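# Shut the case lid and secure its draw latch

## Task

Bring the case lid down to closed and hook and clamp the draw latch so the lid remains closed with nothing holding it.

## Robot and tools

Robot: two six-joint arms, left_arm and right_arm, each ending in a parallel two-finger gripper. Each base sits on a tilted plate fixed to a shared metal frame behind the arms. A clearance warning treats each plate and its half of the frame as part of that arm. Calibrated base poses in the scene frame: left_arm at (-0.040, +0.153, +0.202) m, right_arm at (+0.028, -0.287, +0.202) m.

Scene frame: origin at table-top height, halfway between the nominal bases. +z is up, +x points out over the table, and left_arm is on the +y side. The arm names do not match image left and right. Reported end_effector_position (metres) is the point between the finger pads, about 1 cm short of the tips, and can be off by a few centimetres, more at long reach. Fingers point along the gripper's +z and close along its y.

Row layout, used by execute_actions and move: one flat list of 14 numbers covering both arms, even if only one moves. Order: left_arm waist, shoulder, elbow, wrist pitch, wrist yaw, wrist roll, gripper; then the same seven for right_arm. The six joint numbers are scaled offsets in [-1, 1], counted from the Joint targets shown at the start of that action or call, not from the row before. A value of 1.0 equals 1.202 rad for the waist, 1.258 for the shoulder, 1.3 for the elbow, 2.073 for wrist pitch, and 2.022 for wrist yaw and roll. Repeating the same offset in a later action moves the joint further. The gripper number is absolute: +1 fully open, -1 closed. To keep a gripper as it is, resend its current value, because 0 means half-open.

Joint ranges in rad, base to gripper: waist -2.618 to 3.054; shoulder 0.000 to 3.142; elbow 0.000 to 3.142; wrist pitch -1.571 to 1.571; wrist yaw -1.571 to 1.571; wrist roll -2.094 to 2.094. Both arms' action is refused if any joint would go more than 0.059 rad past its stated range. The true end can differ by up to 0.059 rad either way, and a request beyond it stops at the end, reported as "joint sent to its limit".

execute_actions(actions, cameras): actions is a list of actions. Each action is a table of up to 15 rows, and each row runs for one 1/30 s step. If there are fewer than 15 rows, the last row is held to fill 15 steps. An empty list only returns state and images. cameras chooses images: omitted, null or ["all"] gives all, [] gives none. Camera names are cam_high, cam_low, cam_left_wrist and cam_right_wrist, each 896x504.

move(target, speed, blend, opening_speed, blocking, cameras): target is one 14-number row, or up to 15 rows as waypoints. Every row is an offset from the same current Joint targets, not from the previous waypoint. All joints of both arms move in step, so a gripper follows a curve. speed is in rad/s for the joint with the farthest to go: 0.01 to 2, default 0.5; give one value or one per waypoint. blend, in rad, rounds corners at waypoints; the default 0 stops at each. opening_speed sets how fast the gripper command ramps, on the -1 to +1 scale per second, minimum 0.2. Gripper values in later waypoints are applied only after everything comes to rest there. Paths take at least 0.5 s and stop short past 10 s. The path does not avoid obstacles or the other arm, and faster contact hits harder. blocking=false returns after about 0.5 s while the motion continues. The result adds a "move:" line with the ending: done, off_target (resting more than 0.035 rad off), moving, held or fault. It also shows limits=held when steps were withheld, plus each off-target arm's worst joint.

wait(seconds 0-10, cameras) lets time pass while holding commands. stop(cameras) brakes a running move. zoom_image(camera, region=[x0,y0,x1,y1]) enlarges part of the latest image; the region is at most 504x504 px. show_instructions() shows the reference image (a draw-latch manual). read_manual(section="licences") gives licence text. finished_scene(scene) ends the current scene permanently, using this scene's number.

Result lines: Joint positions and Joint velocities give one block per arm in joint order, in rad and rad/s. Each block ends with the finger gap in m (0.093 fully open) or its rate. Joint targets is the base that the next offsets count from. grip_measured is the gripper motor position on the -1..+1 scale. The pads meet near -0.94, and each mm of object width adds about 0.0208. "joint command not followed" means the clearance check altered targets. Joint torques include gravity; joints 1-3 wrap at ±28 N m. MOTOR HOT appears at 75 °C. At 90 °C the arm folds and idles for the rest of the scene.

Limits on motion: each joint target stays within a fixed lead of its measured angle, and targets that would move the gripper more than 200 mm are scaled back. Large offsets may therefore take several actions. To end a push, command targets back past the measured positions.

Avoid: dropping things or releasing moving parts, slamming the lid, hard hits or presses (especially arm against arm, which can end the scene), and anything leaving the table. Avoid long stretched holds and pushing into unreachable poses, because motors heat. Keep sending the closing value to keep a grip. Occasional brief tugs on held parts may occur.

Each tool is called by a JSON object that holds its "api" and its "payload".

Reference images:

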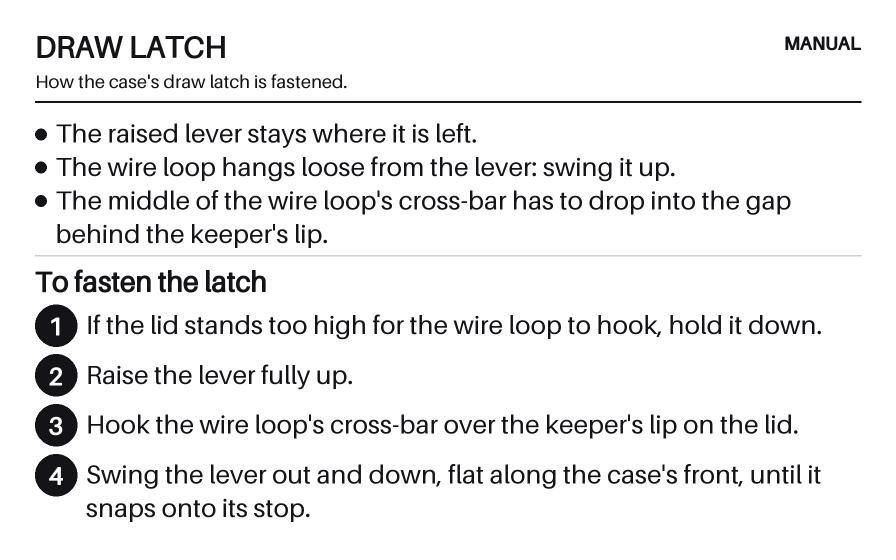

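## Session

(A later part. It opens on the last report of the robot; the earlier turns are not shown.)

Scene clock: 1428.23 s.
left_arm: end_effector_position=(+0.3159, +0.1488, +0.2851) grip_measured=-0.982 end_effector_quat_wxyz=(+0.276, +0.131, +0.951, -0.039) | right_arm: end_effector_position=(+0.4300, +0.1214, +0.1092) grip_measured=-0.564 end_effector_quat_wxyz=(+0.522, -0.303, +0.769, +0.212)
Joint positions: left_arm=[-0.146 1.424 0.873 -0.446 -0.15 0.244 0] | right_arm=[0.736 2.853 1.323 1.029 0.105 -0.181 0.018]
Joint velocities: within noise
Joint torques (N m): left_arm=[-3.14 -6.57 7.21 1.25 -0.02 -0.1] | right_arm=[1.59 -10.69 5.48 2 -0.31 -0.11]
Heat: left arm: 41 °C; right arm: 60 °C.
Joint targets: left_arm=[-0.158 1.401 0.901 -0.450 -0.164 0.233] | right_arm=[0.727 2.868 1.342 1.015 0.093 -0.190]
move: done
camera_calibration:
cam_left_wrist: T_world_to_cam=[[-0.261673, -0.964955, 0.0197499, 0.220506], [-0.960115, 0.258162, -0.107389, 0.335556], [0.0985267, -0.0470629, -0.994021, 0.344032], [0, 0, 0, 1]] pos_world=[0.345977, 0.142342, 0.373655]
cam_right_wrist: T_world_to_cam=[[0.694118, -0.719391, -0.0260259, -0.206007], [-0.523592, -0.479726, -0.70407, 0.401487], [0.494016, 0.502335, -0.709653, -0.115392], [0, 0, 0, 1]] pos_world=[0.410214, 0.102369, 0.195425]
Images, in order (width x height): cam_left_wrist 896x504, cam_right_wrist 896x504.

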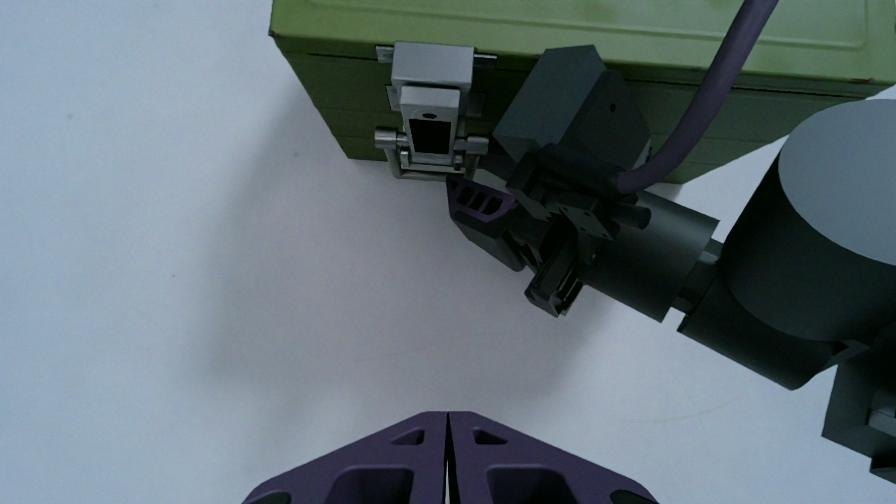

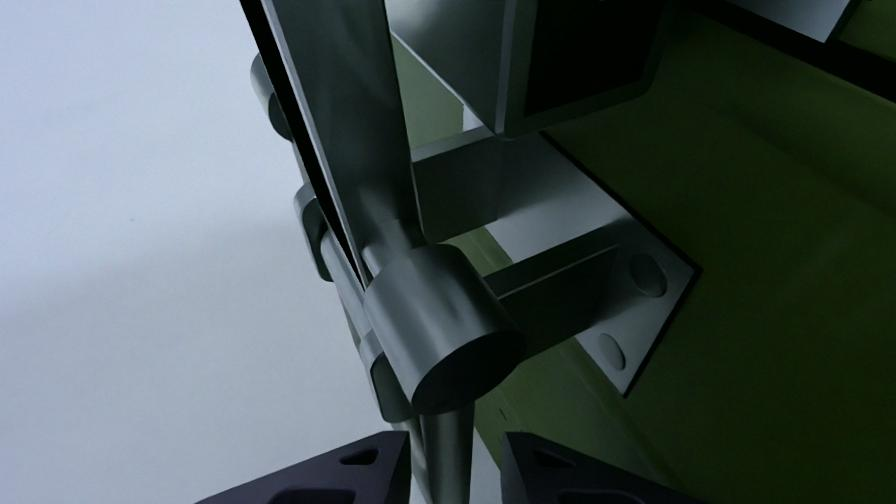

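{"api": "move", "payload": {"target": [[0,0,0,0,0,0,-1, 0,0,0,0,0,0,-0.72],[0,0,0,0,0,0,-1, 0.0449,-0.0715,-0.0615,0.0077,0.0232,0.1810,-0.72],[0,0,0,0,0,0,-1, 0.0824,-0.1264,-0.1123,0.0048,0.0420,0.5173,-0.72],[0,0,0,0,0,0,-1, 0.0982,-0.19,-0.1638,-0.0029,0.0514,0.8046,-0.72],[0,0,0,0,0,0,-1, 0.0994,-0.275,-0.1758,-0.0444,0.0514,0.9941,-0.72]], "speed": 0.5, "cameras": ["cam_left_wrist","cam_right_wrist"]}}

Scene clock: 1448.03 s.
left_arm: end_effector_position=(+0.3159, +0.1488, +0.2851) grip_measured=-0.982 end_effector_quat_wxyz=(+0.276, +0.131, +0.951, -0.039) | right_arm: end_effector_position=(+0.3912, +0.1226, +0.1857) grip_measured=-0.718 end_effector_quat_wxyz=(+0.115, +0.460, +0.691, +0.545)
Joint positions: left_arm=[-0.146 1.424 0.873 -0.446 -0.15 0.244 0] | right_arm=[0.844 2.564 1.116 0.923 0.187 1.809 0.011]
Joint velocities: within noise
Joint torques (N m): left_arm=[-3.11 -6.6 7.27 1.24 -0.02 -0.1] | right_arm=[2.47 -14.76 4.15 2.08 -0.05 0.04]
Heat: left arm: 42 °C; right arm: 60 °C.
Joint targets: left_arm=[-0.158 1.401 0.901 -0.450 -0.164 0.233] | right_arm=[0.847 2.522 1.113 0.924 0.197 1.820]
move: off_target (right_arm); right_arm: the shoulder is farthest, 0.042 rad from its target
camera_calibration:
cam_left_wrist: T_world_to_cam=[[-0.261673, -0.964955, 0.0197499, 0.220506], [-0.960115, 0.258162, -0.107389, 0.335556], [0.0985267, -0.0470629, -0.994021, 0.344032], [0, 0, 0, 1]] pos_world=[0.345977, 0.142342, 0.373655]
cam_right_wrist: T_world_to_cam=[[-0.506861, 0.0370541, -0.861231, 0.355985], [-0.767553, 0.435351, 0.470459, 0.200814], [0.39237, 0.899498, -0.192221, -0.147534], [0, 0, 0, 1]] pos_world=[0.392458, 0.0320911, 0.183752]
Images, in order (width x height): cam_left_wrist 896x504, cam_right_wrist 896x504.

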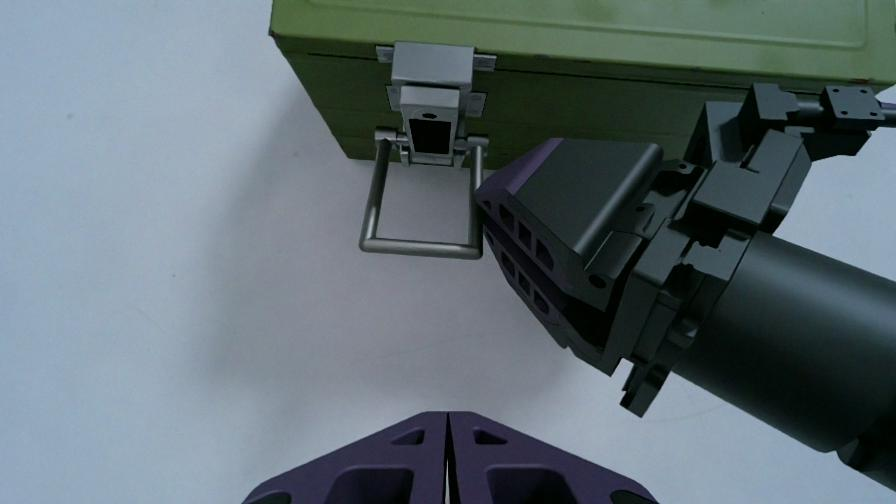

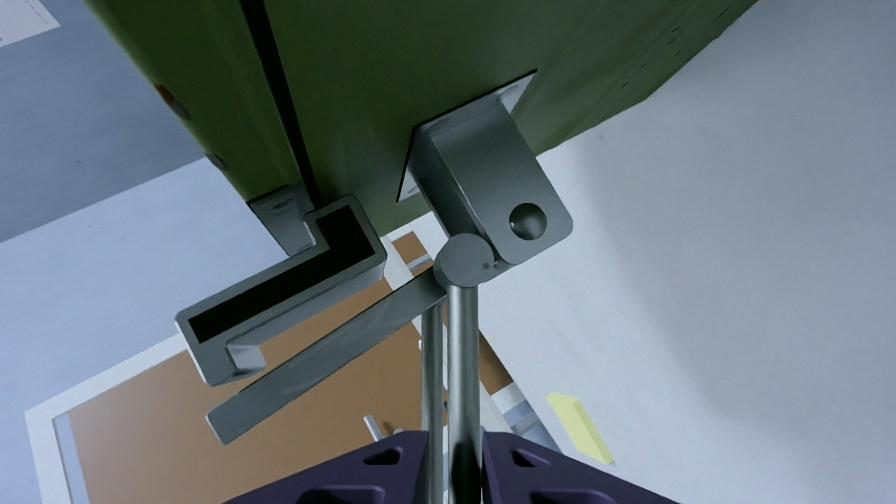

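{"api": "move", "payload": {"target": [[0,0,0,0,0,0,-1, -0.0092,-0.0302,0.0062,-0.0222,-0.0049,0.0742,-0.72],[0,0,0,0,0,0,-1, -0.0183,-0.0397,0.0331,-0.0434,-0.0089,0.1088,-0.72]], "speed": 0.3, "cameras": ["cam_left_wrist","cam_right_wrist"]}}

Scene clock: 1497.63 s.
left_arm: end_effector_position=(+0.3159, +0.1488, +0.2851) grip_measured=-0.982 end_effector_quat_wxyz=(+0.276, +0.131, +0.951, -0.039) | right_arm: end_effector_position=(+0.3992, +0.1202, +0.1989) grip_measured=-0.718 end_effector_quat_wxyz=(+0.054, +0.538, +0.639, +0.546)
Joint positions: left_arm=[-0.146 1.424 0.873 -0.446 -0.15 0.244 0] | right_arm=[0.834 2.513 1.132 0.837 0.185 2.03 0.011]
Joint velocities: within noise
Joint torques (N m): left_arm=[-3.14 -6.57 7.24 1.26 -0.03 -0.1] | right_arm=[1.43 -14.74 6.74 1.92 -0.23 -0.01]
Heat: left arm: 43 °C; right arm: 70 °C.
Joint targets: left_arm=[-0.158 1.401 0.901 -0.450 -0.164 0.233] | right_arm=[0.825 2.472 1.156 0.834 0.179 2.040]
move: off_target (right_arm); right_arm: the shoulder is farthest, 0.041 rad from its target
camera_calibration:
cam_left_wrist: T_world_to_cam=[[-0.261673, -0.964955, 0.0197499, 0.220506], [-0.960115, 0.258162, -0.107389, 0.335556], [0.0985267, -0.0470629, -0.994021, 0.344032], [0, 0, 0, 1]] pos_world=[0.345977, 0.142342, 0.373655]
cam_right_wrist: T_world_to_cam=[[-0.623435, 0.194706, -0.757244, 0.378345], [-0.642171, 0.424984, 0.637969, 0.119683], [0.446033, 0.884013, -0.139915, -0.175996], [0, 0, 0, 1]] pos_world=[0.391231, 0.0310536, 0.185521]
Images, in order (width x height): cam_left_wrist 896x504, cam_right_wrist 896x504.

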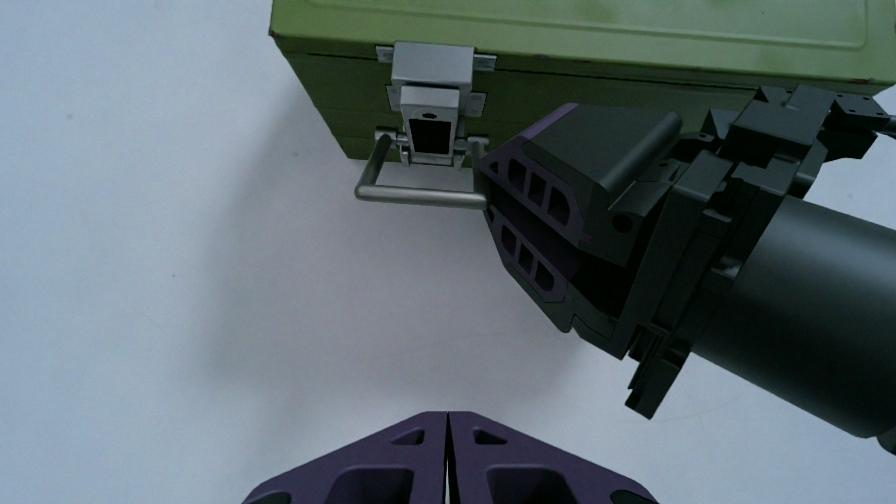

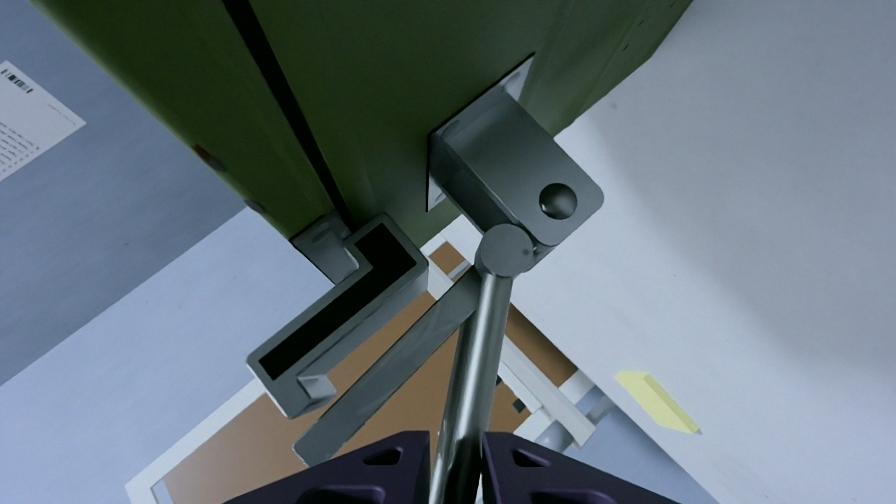

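{"api": "move", "payload": {"target": [[0,0,0,0,0,0,-1, -0.0180,-0.0143,0.0155,-0.0178,-0.0097,0.012,-0.6],[0,0,0,0,0,0,-1, -0.0396,-0.0196,0.0348,-0.0321,-0.0210,0.012,-0.6]], "speed": 0.2, "cameras": ["cam_left_wrist","cam_right_wrist"]}}

Scene clock: 1506.03 s.
left_arm: end_effector_position=(+0.3159, +0.1488, +0.2851) grip_measured=-0.982 end_effector_quat_wxyz=(+0.276, +0.131, +0.951, -0.039) | right_arm: end_effector_position=(+0.4142, +0.1168, +0.2057) grip_measured=-0.601 end_effector_quat_wxyz=(+0.032, +0.553, +0.632, +0.542)
Joint positions: left_arm=[-0.146 1.424 0.873 -0.446 -0.15 0.244 0] | right_arm=[0.797 2.489 1.17 0.761 0.138 2.064 0.016]
Joint velocities: within noise
Joint torques (N m): left_arm=[-3.12 -6.57 7.23 1.25 -0.03 -0.1] | right_arm=[0.59 -14.8 7.43 2.04 -0.19 -0.03]
Heat: left arm: 43 °C; right arm: 70 °C.
Joint targets: left_arm=[-0.158 1.401 0.901 -0.450 -0.164 0.233] | right_arm=[0.777 2.448 1.201 0.767 0.136 2.064]
move: off_target (right_arm); right_arm: the shoulder is farthest, 0.042 rad from its target
camera_calibration:
cam_left_wrist: T_world_to_cam=[[-0.261673, -0.964955, 0.0197499, 0.220506], [-0.960115, 0.258162, -0.107389, 0.335556], [0.0985267, -0.0470629, -0.994021, 0.344032], [0, 0, 0, 1]] pos_world=[0.345977, 0.142342, 0.373655]
cam_right_wrist: T_world_to_cam=[[-0.658935, 0.217473, -0.720076, 0.397925], [-0.608525, 0.408593, 0.680257, 0.105726], [0.442156, 0.886429, -0.136899, -0.178028], [0, 0, 0, 1]] pos_world=[0.40526, 0.028072, 0.190243]
Images, in order (width x height): cam_left_wrist 896x504, cam_right_wrist 896x504.

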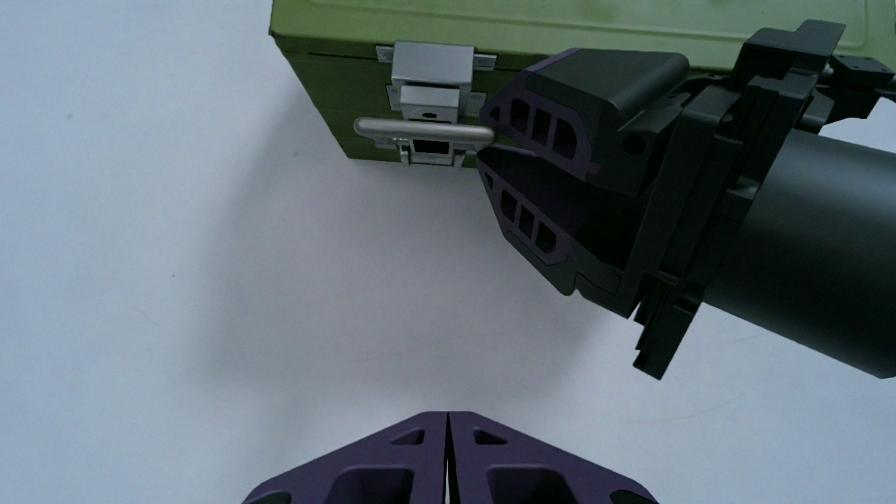

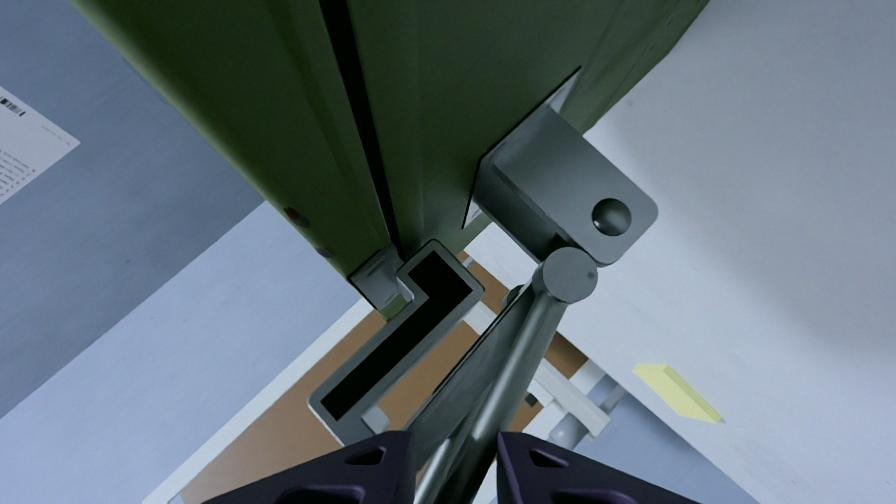

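{"api": "move", "payload": {"target": [0,0,0,0,0,0,-1, -0.0176,-0.0041,0.0171,-0.0126,-0.0090,0.0,-0.5], "speed": 0.2, "cameras": ["cam_left_wrist","cam_right_wrist"]}}

Scene clock: 1510.50 s.
left_arm: end_effector_position=(+0.3159, +0.1488, +0.2851) grip_measured=-0.982 end_effector_quat_wxyz=(+0.276, +0.131, +0.951, -0.039) | right_arm: end_effector_position=(+0.4138, +0.1184, +0.2031) grip_measured=-0.501 end_effector_quat_wxyz=(+0.014, +0.555, +0.638, +0.533)
Joint positions: left_arm=[-0.146 1.424 0.873 -0.446 -0.15 0.244 0] | right_arm=[0.788 2.486 1.185 0.716 0.102 2.076 0.021]
Joint velocities: within noise
Joint torques (N m): left_arm=[-3.14 -6.58 7.25 1.26 -0.03 -0.1] | right_arm=[-0.51 -15.21 8.17 2.17 -0.02 -0.2]
Heat: left arm: 43 °C; right arm: 69 °C.
Joint targets: left_arm=[-0.158 1.401 0.901 -0.450 -0.164 0.233] | right_arm=[0.756 2.443 1.224 0.741 0.118 2.064]
move: off_target (right_arm); right_arm: the shoulder is farthest, 0.043 rad from its target
camera_calibration:
cam_left_wrist: T_world_to_cam=[[-0.261673, -0.964955, 0.0197499, 0.220506], [-0.960115, 0.258162, -0.107389, 0.335556], [0.0985267, -0.0470629, -0.994021, 0.344032], [0, 0, 0, 1]] pos_world=[0.345977, 0.142342, 0.373655]
cam_right_wrist: T_world_to_cam=[[-0.687504, 0.202929, -0.69725, 0.404337], [-0.594755, 0.393558, 0.700984, 0.0984665], [0.416658, 0.896623, -0.149879, -0.167641], [0, 0, 0, 1]] pos_world=[0.406396, 0.0295069, 0.187775]
Images, in order (width x height): cam_left_wrist 896x504, cam_right_wrist 896x504.

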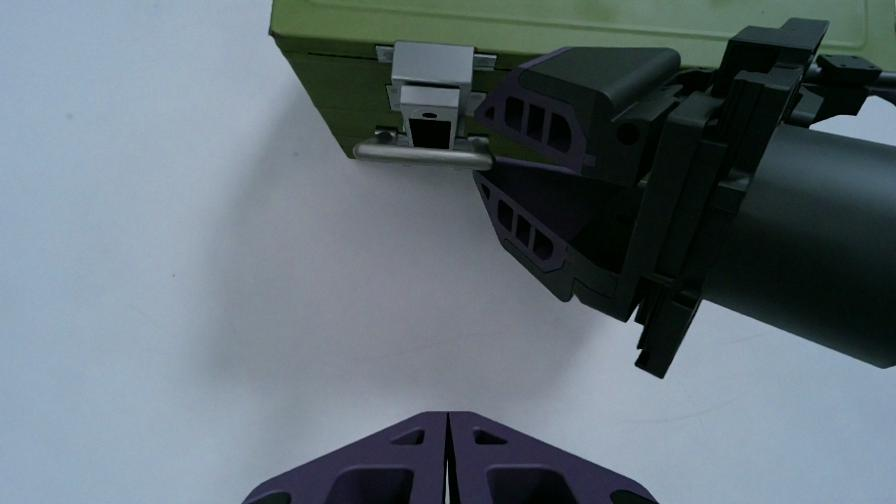

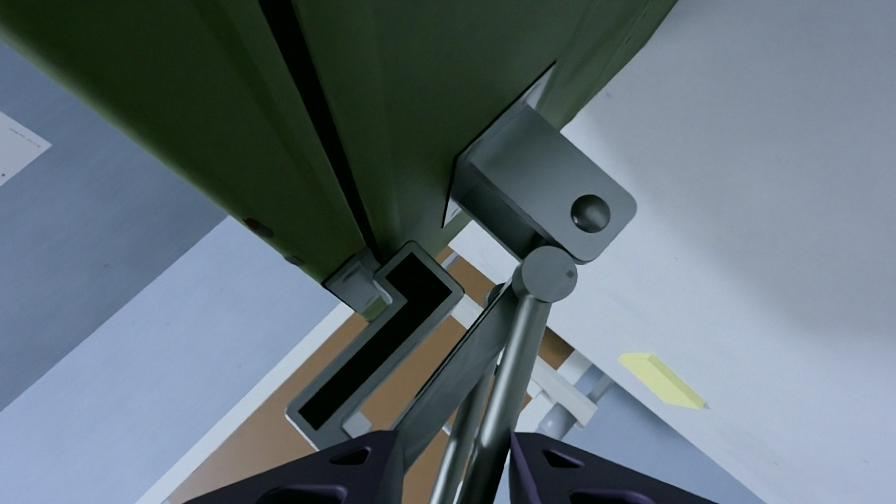

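{"api": "move", "payload": {"target": [[0,0,0,0,0,0,-1, 0.0191,-0.0130,-0.0225,0.0058,0.0099,0,-0.6],[0,0,0,0,0,0,-1, 0.0015,-0.0167,-0.0050,-0.0067,0.0008,0.0,-0.6]], "speed": 0.2, "cameras": ["cam_left_wrist","cam_right_wrist"]}}

Scene clock: 1537.67 s.
left_arm: end_effector_position=(+0.3159, +0.1488, +0.2851) grip_measured=-0.982 end_effector_quat_wxyz=(+0.276, +0.131, +0.951, -0.039) | right_arm: end_effector_position=(+0.4132, +0.1178, +0.2044) grip_measured=-0.598 end_effector_quat_wxyz=(+0.008, +0.556, +0.640, +0.530)
Joint positions: left_arm=[-0.146 1.424 0.873 -0.446 -0.15 0.244 0] | right_arm=[0.786 2.475 1.185 0.695 0.091 2.081 0.016]
Joint velocities: within noise
Joint torques (N m): left_arm=[-3.17 -6.56 7.25 1.26 -0.02 -0.1] | right_arm=[-0.06 -16.06 7.75 2.27 0.13 -0.24]
Heat: left arm: 44 °C; right arm: 75 °C. Fold the right arm in close to its base, or ease its load, before you think long.
Joint targets: left_arm=[-0.158 1.401 0.901 -0.450 -0.164 0.233] | right_arm=[0.758 2.422 1.217 0.727 0.120 2.064]
MOTOR HOT: the shoulder of the right arm reports 75 °C; the controller's stop level is 90 °C. To cool a motor, set the load down, stop pushing, or move to a pose that needs little force.
move: off_target (right_arm); right_arm: the shoulder is farthest, 0.053 rad from its target
camera_calibration:
cam_left_wrist: T_world_to_cam=[[-0.261673, -0.964955, 0.0197499, 0.220506], [-0.960115, 0.258162, -0.107389, 0.335556], [0.0985267, -0.0470629, -0.994021, 0.344032], [0, 0, 0, 1]] pos_world=[0.345977, 0.142342, 0.373655]
cam_right_wrist: T_world_to_cam=[[-0.697822, 0.19797, -0.68837, 0.407957], [-0.588546, 0.38927, 0.708578, 0.0937657], [0.408239, 0.899598, -0.155127, -0.162453], [0, 0, 0, 1]] pos_world=[0.406187, 0.0288791, 0.189185]
Images, in order (width x height): cam_left_wrist 896x504, cam_right_wrist 896x504.

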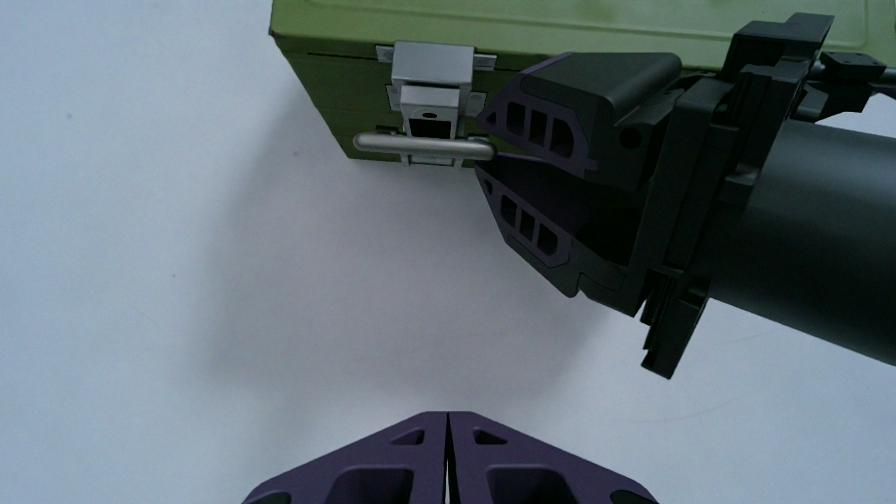

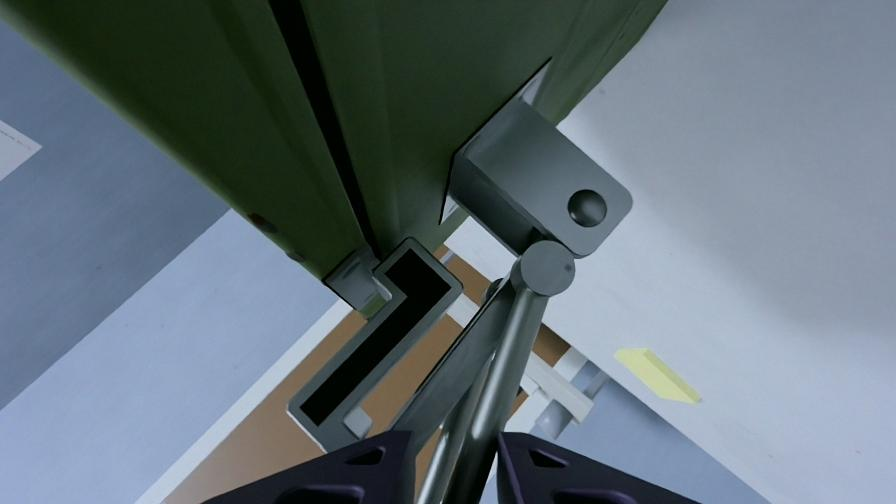

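{"api": "move", "payload": {"target": [[0.2579,0.3084,-0.3215,0.5692,0.2250,0.1246,-1, 0.0176,0,-0.0175,0.0125,0.0089,0,-0.6],[0.1963,0.3569,-0.1915,0.5306,0.1909,0.1098,-1, 0.0176,0,-0.0175,0.0125,0.0089,0,-0.6]], "speed": [0.9,0.25], "cameras": ["cam_left_wrist","cam_right_wrist"]}}

Scene clock: 1550.27 s.
left_arm: end_effector_position=(+0.3985, +0.1588, +0.2179) grip_measured=-0.982 end_effector_quat_wxyz=(+0.500, +0.156, +0.849, -0.078) | right_arm: end_effector_position=(+0.4130, +0.1180, +0.2045) grip_measured=-0.598 end_effector_quat_wxyz=(+0.008, +0.556, +0.640, +0.530)
Joint positions: left_arm=[0.09 1.836 0.631 0.655 0.237 0.465 0] | right_arm=[0.786 2.475 1.185 0.694 0.091 2.081 0.016]
Joint velocities: within noise
Joint torques (N m): left_arm=[-3.75 -5.23 4.9 1.66 0.15 -0.09] | right_arm=[1.78 -16.25 5.93 2.59 0.31 -0.23]
Heat: left arm: 44 °C; right arm: 78 °C. Fold the right arm in close to its base, or ease its load, before you think long.
Joint targets: left_arm=[0.078 1.850 0.651 0.650 0.222 0.455] | right_arm=[0.779 2.421 1.194 0.753 0.138 2.064]
MOTOR HOT: still on. The shoulder of the right arm reports 78 °C.
move: off_target (right_arm); right_arm: the wrist pitch is farthest, 0.059 rad from its target
camera_calibration:
cam_left_wrist: T_world_to_cam=[[-0.343088, -0.939302, -0.00148295, 0.286138], [-0.773179, 0.283306, -0.567391, 0.426835], [0.533371, -0.193518, -0.823447, 0.082375], [0, 0, 0, 1]] pos_world=[0.384253, 0.163786, 0.310438]
cam_right_wrist: T_world_to_cam=[[-0.697829, 0.197726, -0.688432, 0.408005], [-0.588757, 0.389038, 0.70853, 0.0936445], [0.407922, 0.899752, -0.15507, -0.162386], [0, 0, 0, 1]] pos_world=[0.406092, 0.0290023, 0.189353]
Images, in order (width x height): cam_left_wrist 896x504, cam_right_wrist 896x504.

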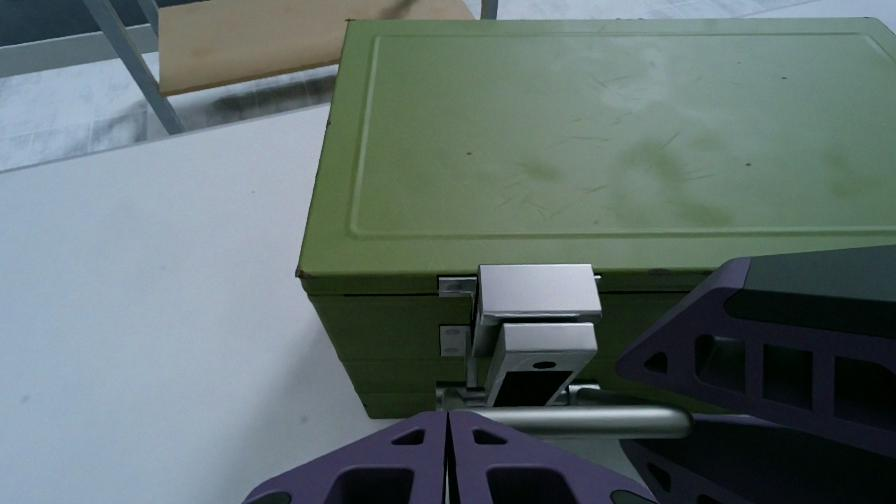

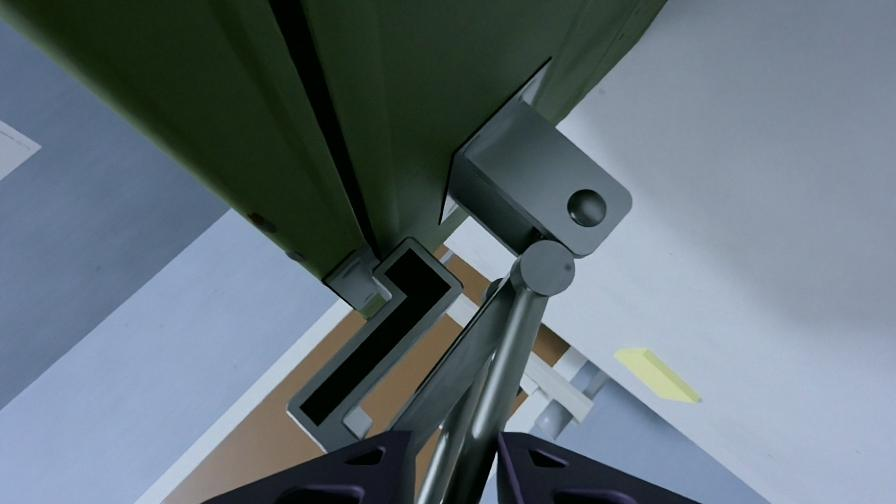

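{"api": "move", "payload": {"target": [[0.0166,0.0056,-0.03,0.0130,0.0089,0,-1, 0,0,0,0,0,0,-0.6],[-0.0067,0.0175,0.0054,0,-0.002,0,-1, 0,0,0,0,0,0,-0.6]], "speed": 0.25, "cameras": ["cam_left_wrist","cam_right_wrist"]}}

Scene clock: 1565.00 s.
left_arm: end_effector_position=(+0.3967, +0.1550, +0.2087) grip_measured=-0.982 end_effector_quat_wxyz=(+0.488, +0.158, +0.854, -0.081) | right_arm: end_effector_position=(+0.4132, +0.1179, +0.2047) grip_measured=-0.598 end_effector_quat_wxyz=(+0.008, +0.556, +0.640, +0.530)
Joint positions: left_arm=[0.085 1.86 0.635 0.649 0.23 0.465 0] | right_arm=[0.786 2.475 1.185 0.695 0.092 2.082 0.016]
Joint velocities: within noise
Joint torques (N m): left_arm=[-4.01 -5.46 5.11 1.7 0.2 -0.08] | right_arm=[1.77 -16.24 5.9 2.54 0.27 -0.26]
Heat: left arm: 43 °C; right arm: 80 °C. Fold the right arm in close to its base, or ease its load, before you think long.
Joint targets: left_arm=[0.070 1.871 0.659 0.650 0.217 0.455] | right_arm=[0.779 2.421 1.194 0.753 0.138 2.064]
MOTOR HOT: still on. The shoulder of the right arm reports 80 °C.
move: off_target (right_arm); right_arm: the wrist pitch is farthest, 0.058 rad from its target
camera_calibration:
cam_left_wrist: T_world_to_cam=[[-0.348978, -0.937111, 0.00604663, 0.282307], [-0.785738, 0.289079, -0.546854, 0.421125], [0.510715, -0.195591, -0.837206, 0.0871685], [0, 0, 0, 1]] pos_world=[0.384895, 0.159864, 0.301565]
cam_right_wrist: T_world_to_cam=[[-0.697647, 0.199288, -0.688167, 0.407915], [-0.588153, 0.389174, 0.708957, 0.0933111], [0.409103, 0.899349, -0.154294, -0.16298], [0, 0, 0, 1]] pos_world=[0.406138, 0.0289694, 0.189413]
Images, in order (width x height): cam_left_wrist 896x504, cam_right_wrist 896x504.

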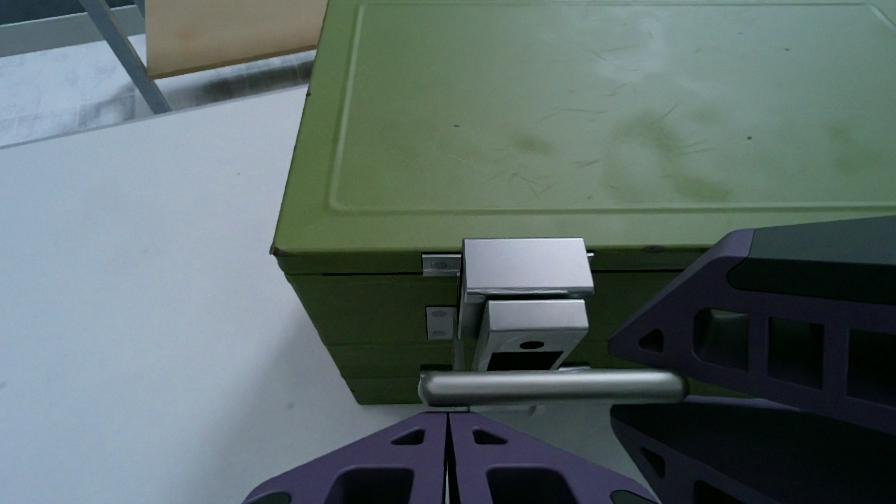

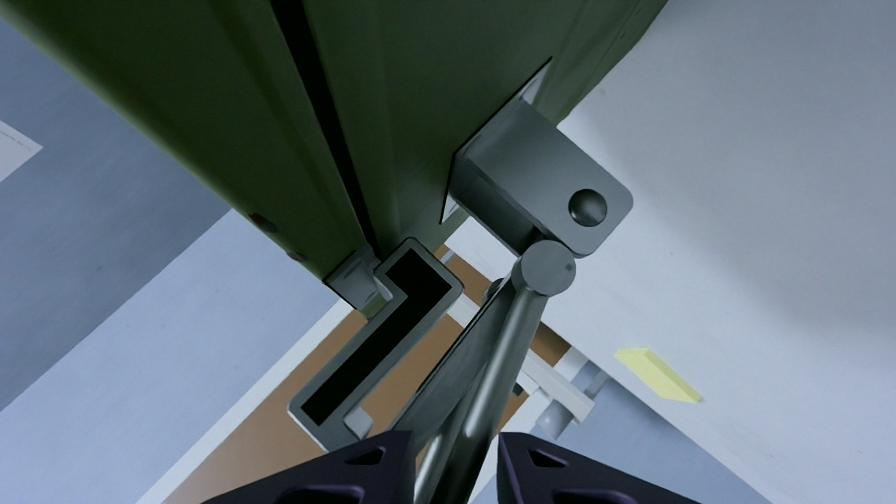

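{"api": "move", "payload": {"target": [0,0,0,0,0,0,-1, 0.0449,-0.1256,-0.1769,0.0209,0.0223,0,-0.5], "speed": 0.35, "cameras": ["cam_left_wrist","cam_right_wrist"]}}

Scene clock: 1572.33 s.
left_arm: end_effector_position=(+0.3967, +0.1550, +0.2087) grip_measured=-0.982 end_effector_quat_wxyz=(+0.488, +0.158, +0.854, -0.081) | right_arm: end_effector_position=(+0.3856, +0.0881, +0.2392) grip_measured=-0.501 end_effector_quat_wxyz=(+0.038, +0.552, +0.630, +0.546)
Joint positions: left_arm=[0.085 1.86 0.635 0.649 0.23 0.465 0] | right_arm=[0.826 2.299 0.971 0.778 0.17 2.072 0.021]
Joint velocities: within noise
Joint torques (N m): left_arm=[-4 -5.46 5.14 1.69 0.19 -0.09] | right_arm=[2.52 -13.07 4.57 2.16 -0.03 -0.17]
Heat: left arm: 43 °C; right arm: 80 °C. Fold the right arm in close to its base, or ease its load, before you think long.
Joint targets: left_arm=[0.070 1.871 0.659 0.650 0.218 0.455] | right_arm=[0.833 2.263 0.964 0.796 0.183 2.064]
MOTOR HOT: still on. The shoulder of the right arm reports 80 °C.
move: off_target (right_arm); right_arm: the shoulder is farthest, 0.036 rad from its target
camera_calibration:
cam_left_wrist: T_world_to_cam=[[-0.348978, -0.937111, 0.00604663, 0.282307], [-0.785738, 0.289079, -0.546854, 0.421125], [0.510715, -0.195591, -0.837206, 0.0871685], [0, 0, 0, 1]] pos_world=[0.384895, 0.159864, 0.301565]
cam_right_wrist: T_world_to_cam=[[-0.64786, 0.222019, -0.728687, 0.406779], [-0.614791, 0.412432, 0.672259, 0.0812041], [0.449788, 0.88352, -0.130702, -0.139525], [0, 0, 0, 1]] pos_world=[0.376216, -0.000530494, 0.223588]
Images, in order (width x height): cam_left_wrist 896x504, cam_right_wrist 896x504.

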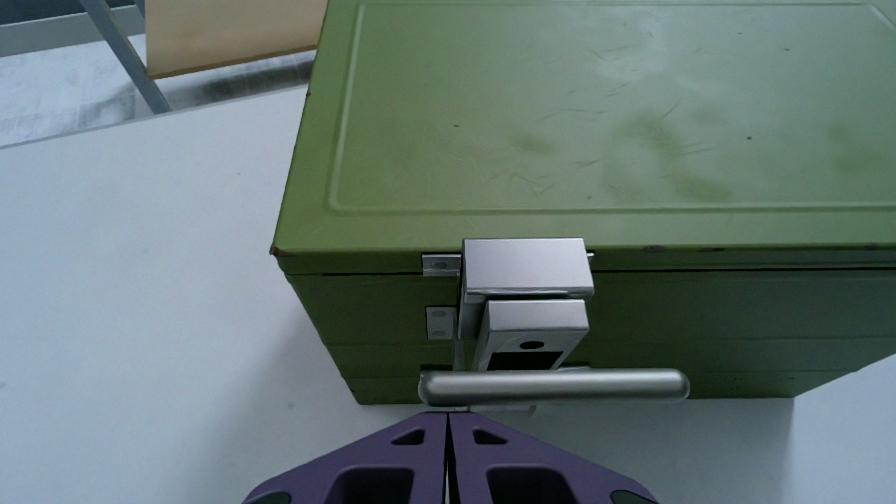

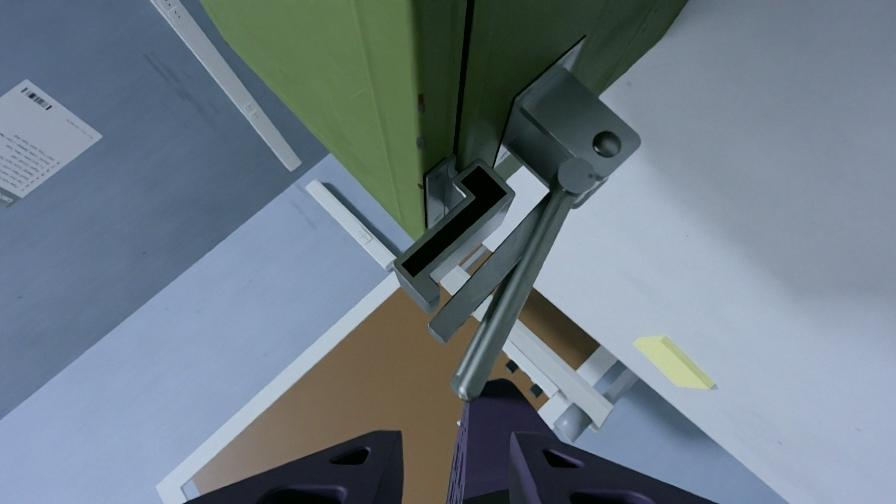

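{"api": "move", "payload": {"target": [-0.0200,0.0191,0.0392,-0.0087,-0.0084,-0.005,-1, 0,-0.08,-0.05,0,0,0,-0.5], "speed": 0.15, "cameras": ["cam_left_wrist","cam_right_wrist"]}}

Scene clock: 1583.30 s.
left_arm: end_effector_position=(+0.4104, +0.1490, +0.2142) grip_measured=-0.982 end_effector_quat_wxyz=(+0.493, +0.160, +0.851, -0.080) | right_arm: end_effector_position=(+0.3827, +0.0749, +0.2683) grip_measured=-0.501 end_effector_quat_wxyz=(+0.040, +0.548, +0.617, +0.563)
Joint positions: left_arm=[0.06 1.883 0.686 0.633 0.214 0.457 0] | right_arm=[0.826 2.195 0.908 0.782 0.171 2.072 0.021]
Joint velocities: within noise
Joint torques (N m): left_arm=[-4.14 -5.67 5.24 1.7 0.16 -0.1] | right_arm=[2.47 -12.01 4.55 2.14 -0.05 -0.16]
Heat: left arm: 43 °C; right arm: 75 °C. Fold the right arm in close to its base, or ease its load, before you think long.
Joint targets: left_arm=[0.046 1.895 0.709 0.632 0.200 0.445] | right_arm=[0.833 2.163 0.899 0.796 0.183 2.064]
MOTOR HOT: still on. The shoulder of the right arm reports 75 °C.
move: done
camera_calibration:
cam_left_wrist: T_world_to_cam=[[-0.352522, -0.935804, -0.00025426, 0.284057], [-0.778087, 0.29326, -0.555498, 0.43465], [0.519912, -0.195627, -0.831518, 0.0786689], [0, 0, 0, 1]] pos_world=[0.397431, 0.153746, 0.306934]
cam_right_wrist: T_world_to_cam=[[-0.624975, 0.252323, -0.738742, 0.42081], [-0.629576, 0.396606, 0.668085, 0.0732615], [0.461563, 0.88263, -0.0890124, -0.138411], [0, 0, 0, 1]] pos_world=[0.373005, -0.0130699, 0.249604]
Images, in order (width x height): cam_left_wrist 896x504, cam_right_wrist 896x504.

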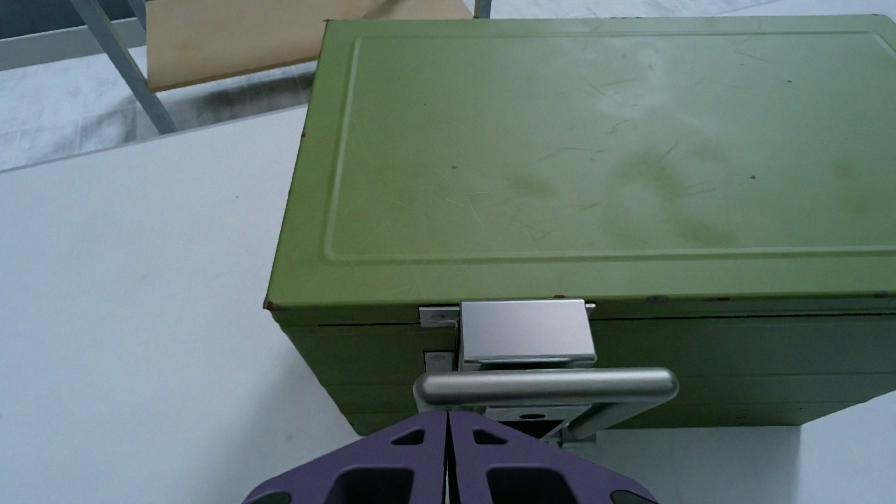

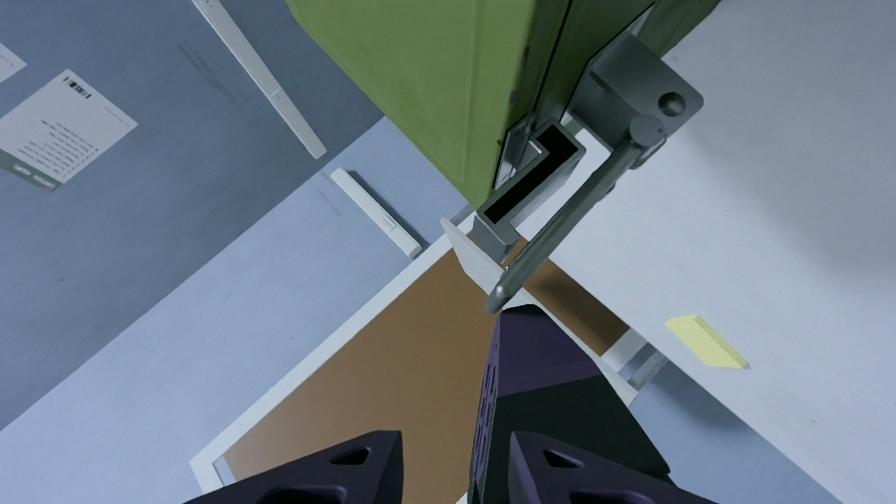

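{"api": "move", "payload": {"target": [-0.0166,0.0302,0.0485,-0.0096,-0.0079,-0.005,-1, 0,0,0,0,0,0,-0.5], "speed": 0.15, "cameras": ["cam_left_wrist","cam_right_wrist"]}}

Scene clock: 1590.47 s.
left_arm: end_effector_position=(+0.4259, +0.1447, +0.2166) grip_measured=-0.982 end_effector_quat_wxyz=(+0.495, +0.160, +0.850, -0.079) | right_arm: end_effector_position=(+0.3827, +0.0749, +0.2683) grip_measured=-0.501 end_effector_quat_wxyz=(+0.040, +0.548, +0.617, +0.563)
Joint positions: left_arm=[0.042 1.92 0.748 0.615 0.197 0.447 0] | right_arm=[0.826 2.195 0.908 0.782 0.171 2.072 0.021]
Joint velocities: within noise
Joint torques (N m): left_arm=[-4.4 -5.91 5.45 1.69 0.17 -0.11] | right_arm=[2.55 -12.25 4.63 2.21 -0.1 -0.1]
Heat: left arm: 42 °C; right arm: 74 °C. Fold the right arm in close to its base, or ease its load, before you think long.
Joint targets: left_arm=[0.026 1.934 0.772 0.612 0.184 0.435] | right_arm=[0.833 2.163 0.899 0.796 0.183 2.064]
MOTOR HOT: still on. The shoulder of the right arm reports 74 °C.
move: done
camera_calibration:
cam_left_wrist: T_world_to_cam=[[-0.350279, -0.93664, -0.00302871, 0.28528], [-0.775929, 0.291986, -0.559176, 0.449369], [0.524632, -0.193518, -0.829043, 0.0688495], [0, 0, 0, 1]] pos_world=[0.412485, 0.149319, 0.30922]
cam_right_wrist: T_world_to_cam=[[-0.624975, 0.252323, -0.738742, 0.42081], [-0.629576, 0.396606, 0.668085, 0.0732615], [0.461563, 0.88263, -0.0890124, -0.138411], [0, 0, 0, 1]] pos_world=[0.373005, -0.0130699, 0.249604]
Images, in order (width x height): cam_left_wrist 896x504, cam_right_wrist 896x504.

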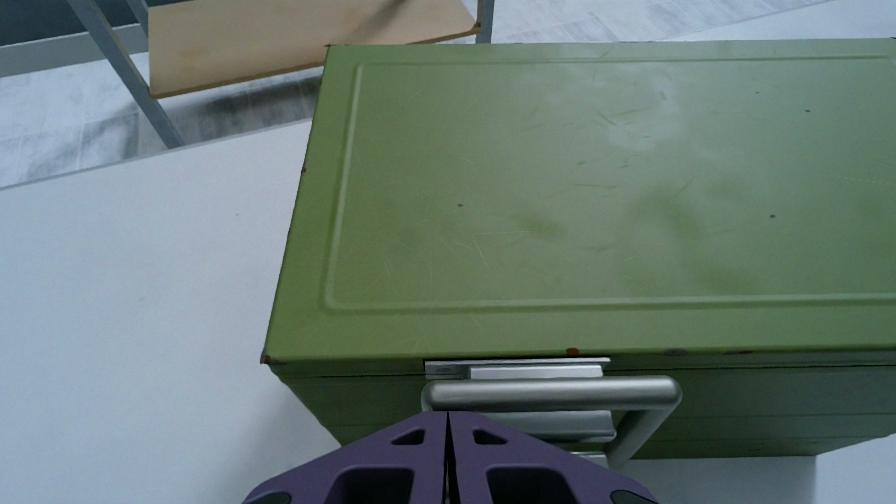

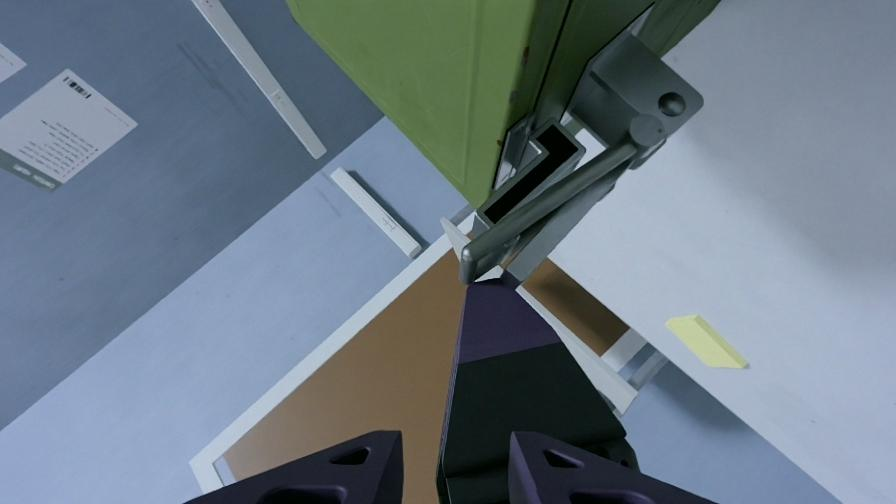

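{"api": "move", "payload": {"target": [-0.0116,0.0370,0.0446,-0.0034,-0.0059,-0.004,-1, 0,0,0,0,0,0,-0.5], "speed": 0.15, "cameras": ["cam_left_wrist","cam_right_wrist"]}}

Scene clock: 1596.40 s.
left_arm: end_effector_position=(+0.4389, +0.1505, +0.2136) grip_measured=-0.982 end_effector_quat_wxyz=(+0.493, +0.150, +0.855, -0.065) | right_arm: end_effector_position=(+0.3827, +0.0749, +0.2683) grip_measured=-0.501 end_effector_quat_wxyz=(+0.040, +0.548, +0.617, +0.563)
Joint positions: left_arm=[0.042 1.956 0.799 0.604 0.162 0.442 0] | right_arm=[0.826 2.195 0.908 0.782 0.171 2.072 0.021]
Joint velocities: within noise
Joint torques (N m): left_arm=[-5.9 -5.33 6.11 1.72 0.42 -0.14] | right_arm=[2.41 -12.03 4.51 2.14 -0.03 -0.14]
Heat: left arm: 42 °C; right arm: 74 °C. Fold the right arm in close to its base, or ease its load, before you think long.
Joint targets: left_arm=[0.012 1.980 0.831 0.605 0.173 0.427] | right_arm=[0.833 2.163 0.899 0.796 0.183 2.064]
MOTOR HOT: still on. The shoulder of the right arm reports 74 °C.
move: done
camera_calibration:
cam_left_wrist: T_world_to_cam=[[-0.321051, -0.946927, -0.0160016, 0.286735], [-0.787708, 0.276372, -0.550576, 0.461793], [0.525778, -0.164158, -0.834631, 0.05693], [0, 0, 0, 1]] pos_world=[0.425882, 0.153235, 0.306356]
cam_right_wrist: T_world_to_cam=[[-0.624975, 0.252323, -0.738742, 0.42081], [-0.629576, 0.396606, 0.668085, 0.0732615], [0.461563, 0.88263, -0.0890124, -0.138411], [0, 0, 0, 1]] pos_world=[0.373005, -0.0130699, 0.249604]
Images, in order (width x height): cam_left_wrist 896x504, cam_right_wrist 896x504.

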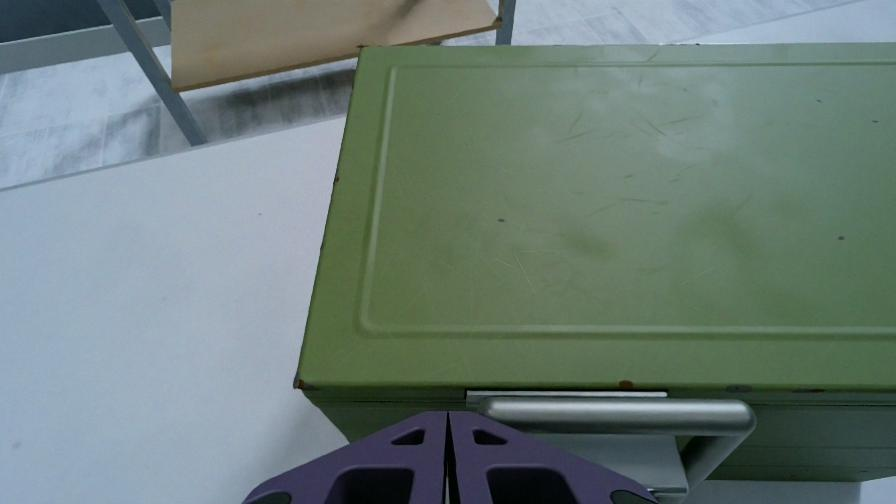

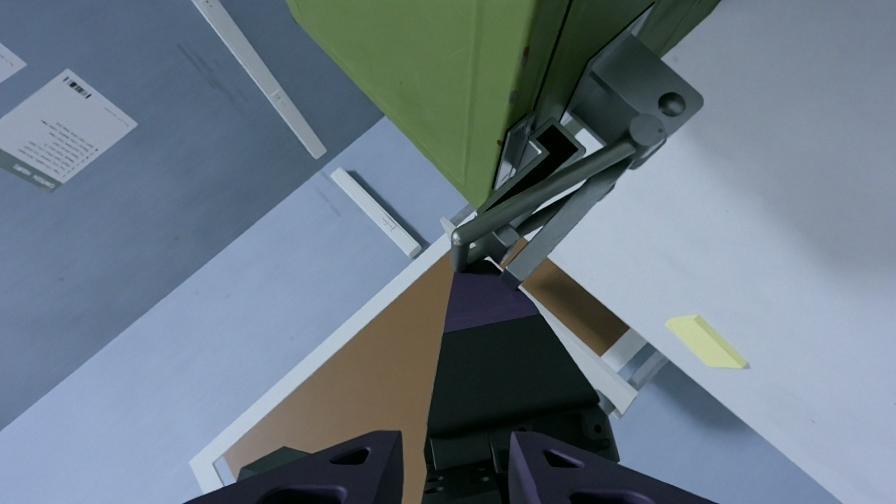

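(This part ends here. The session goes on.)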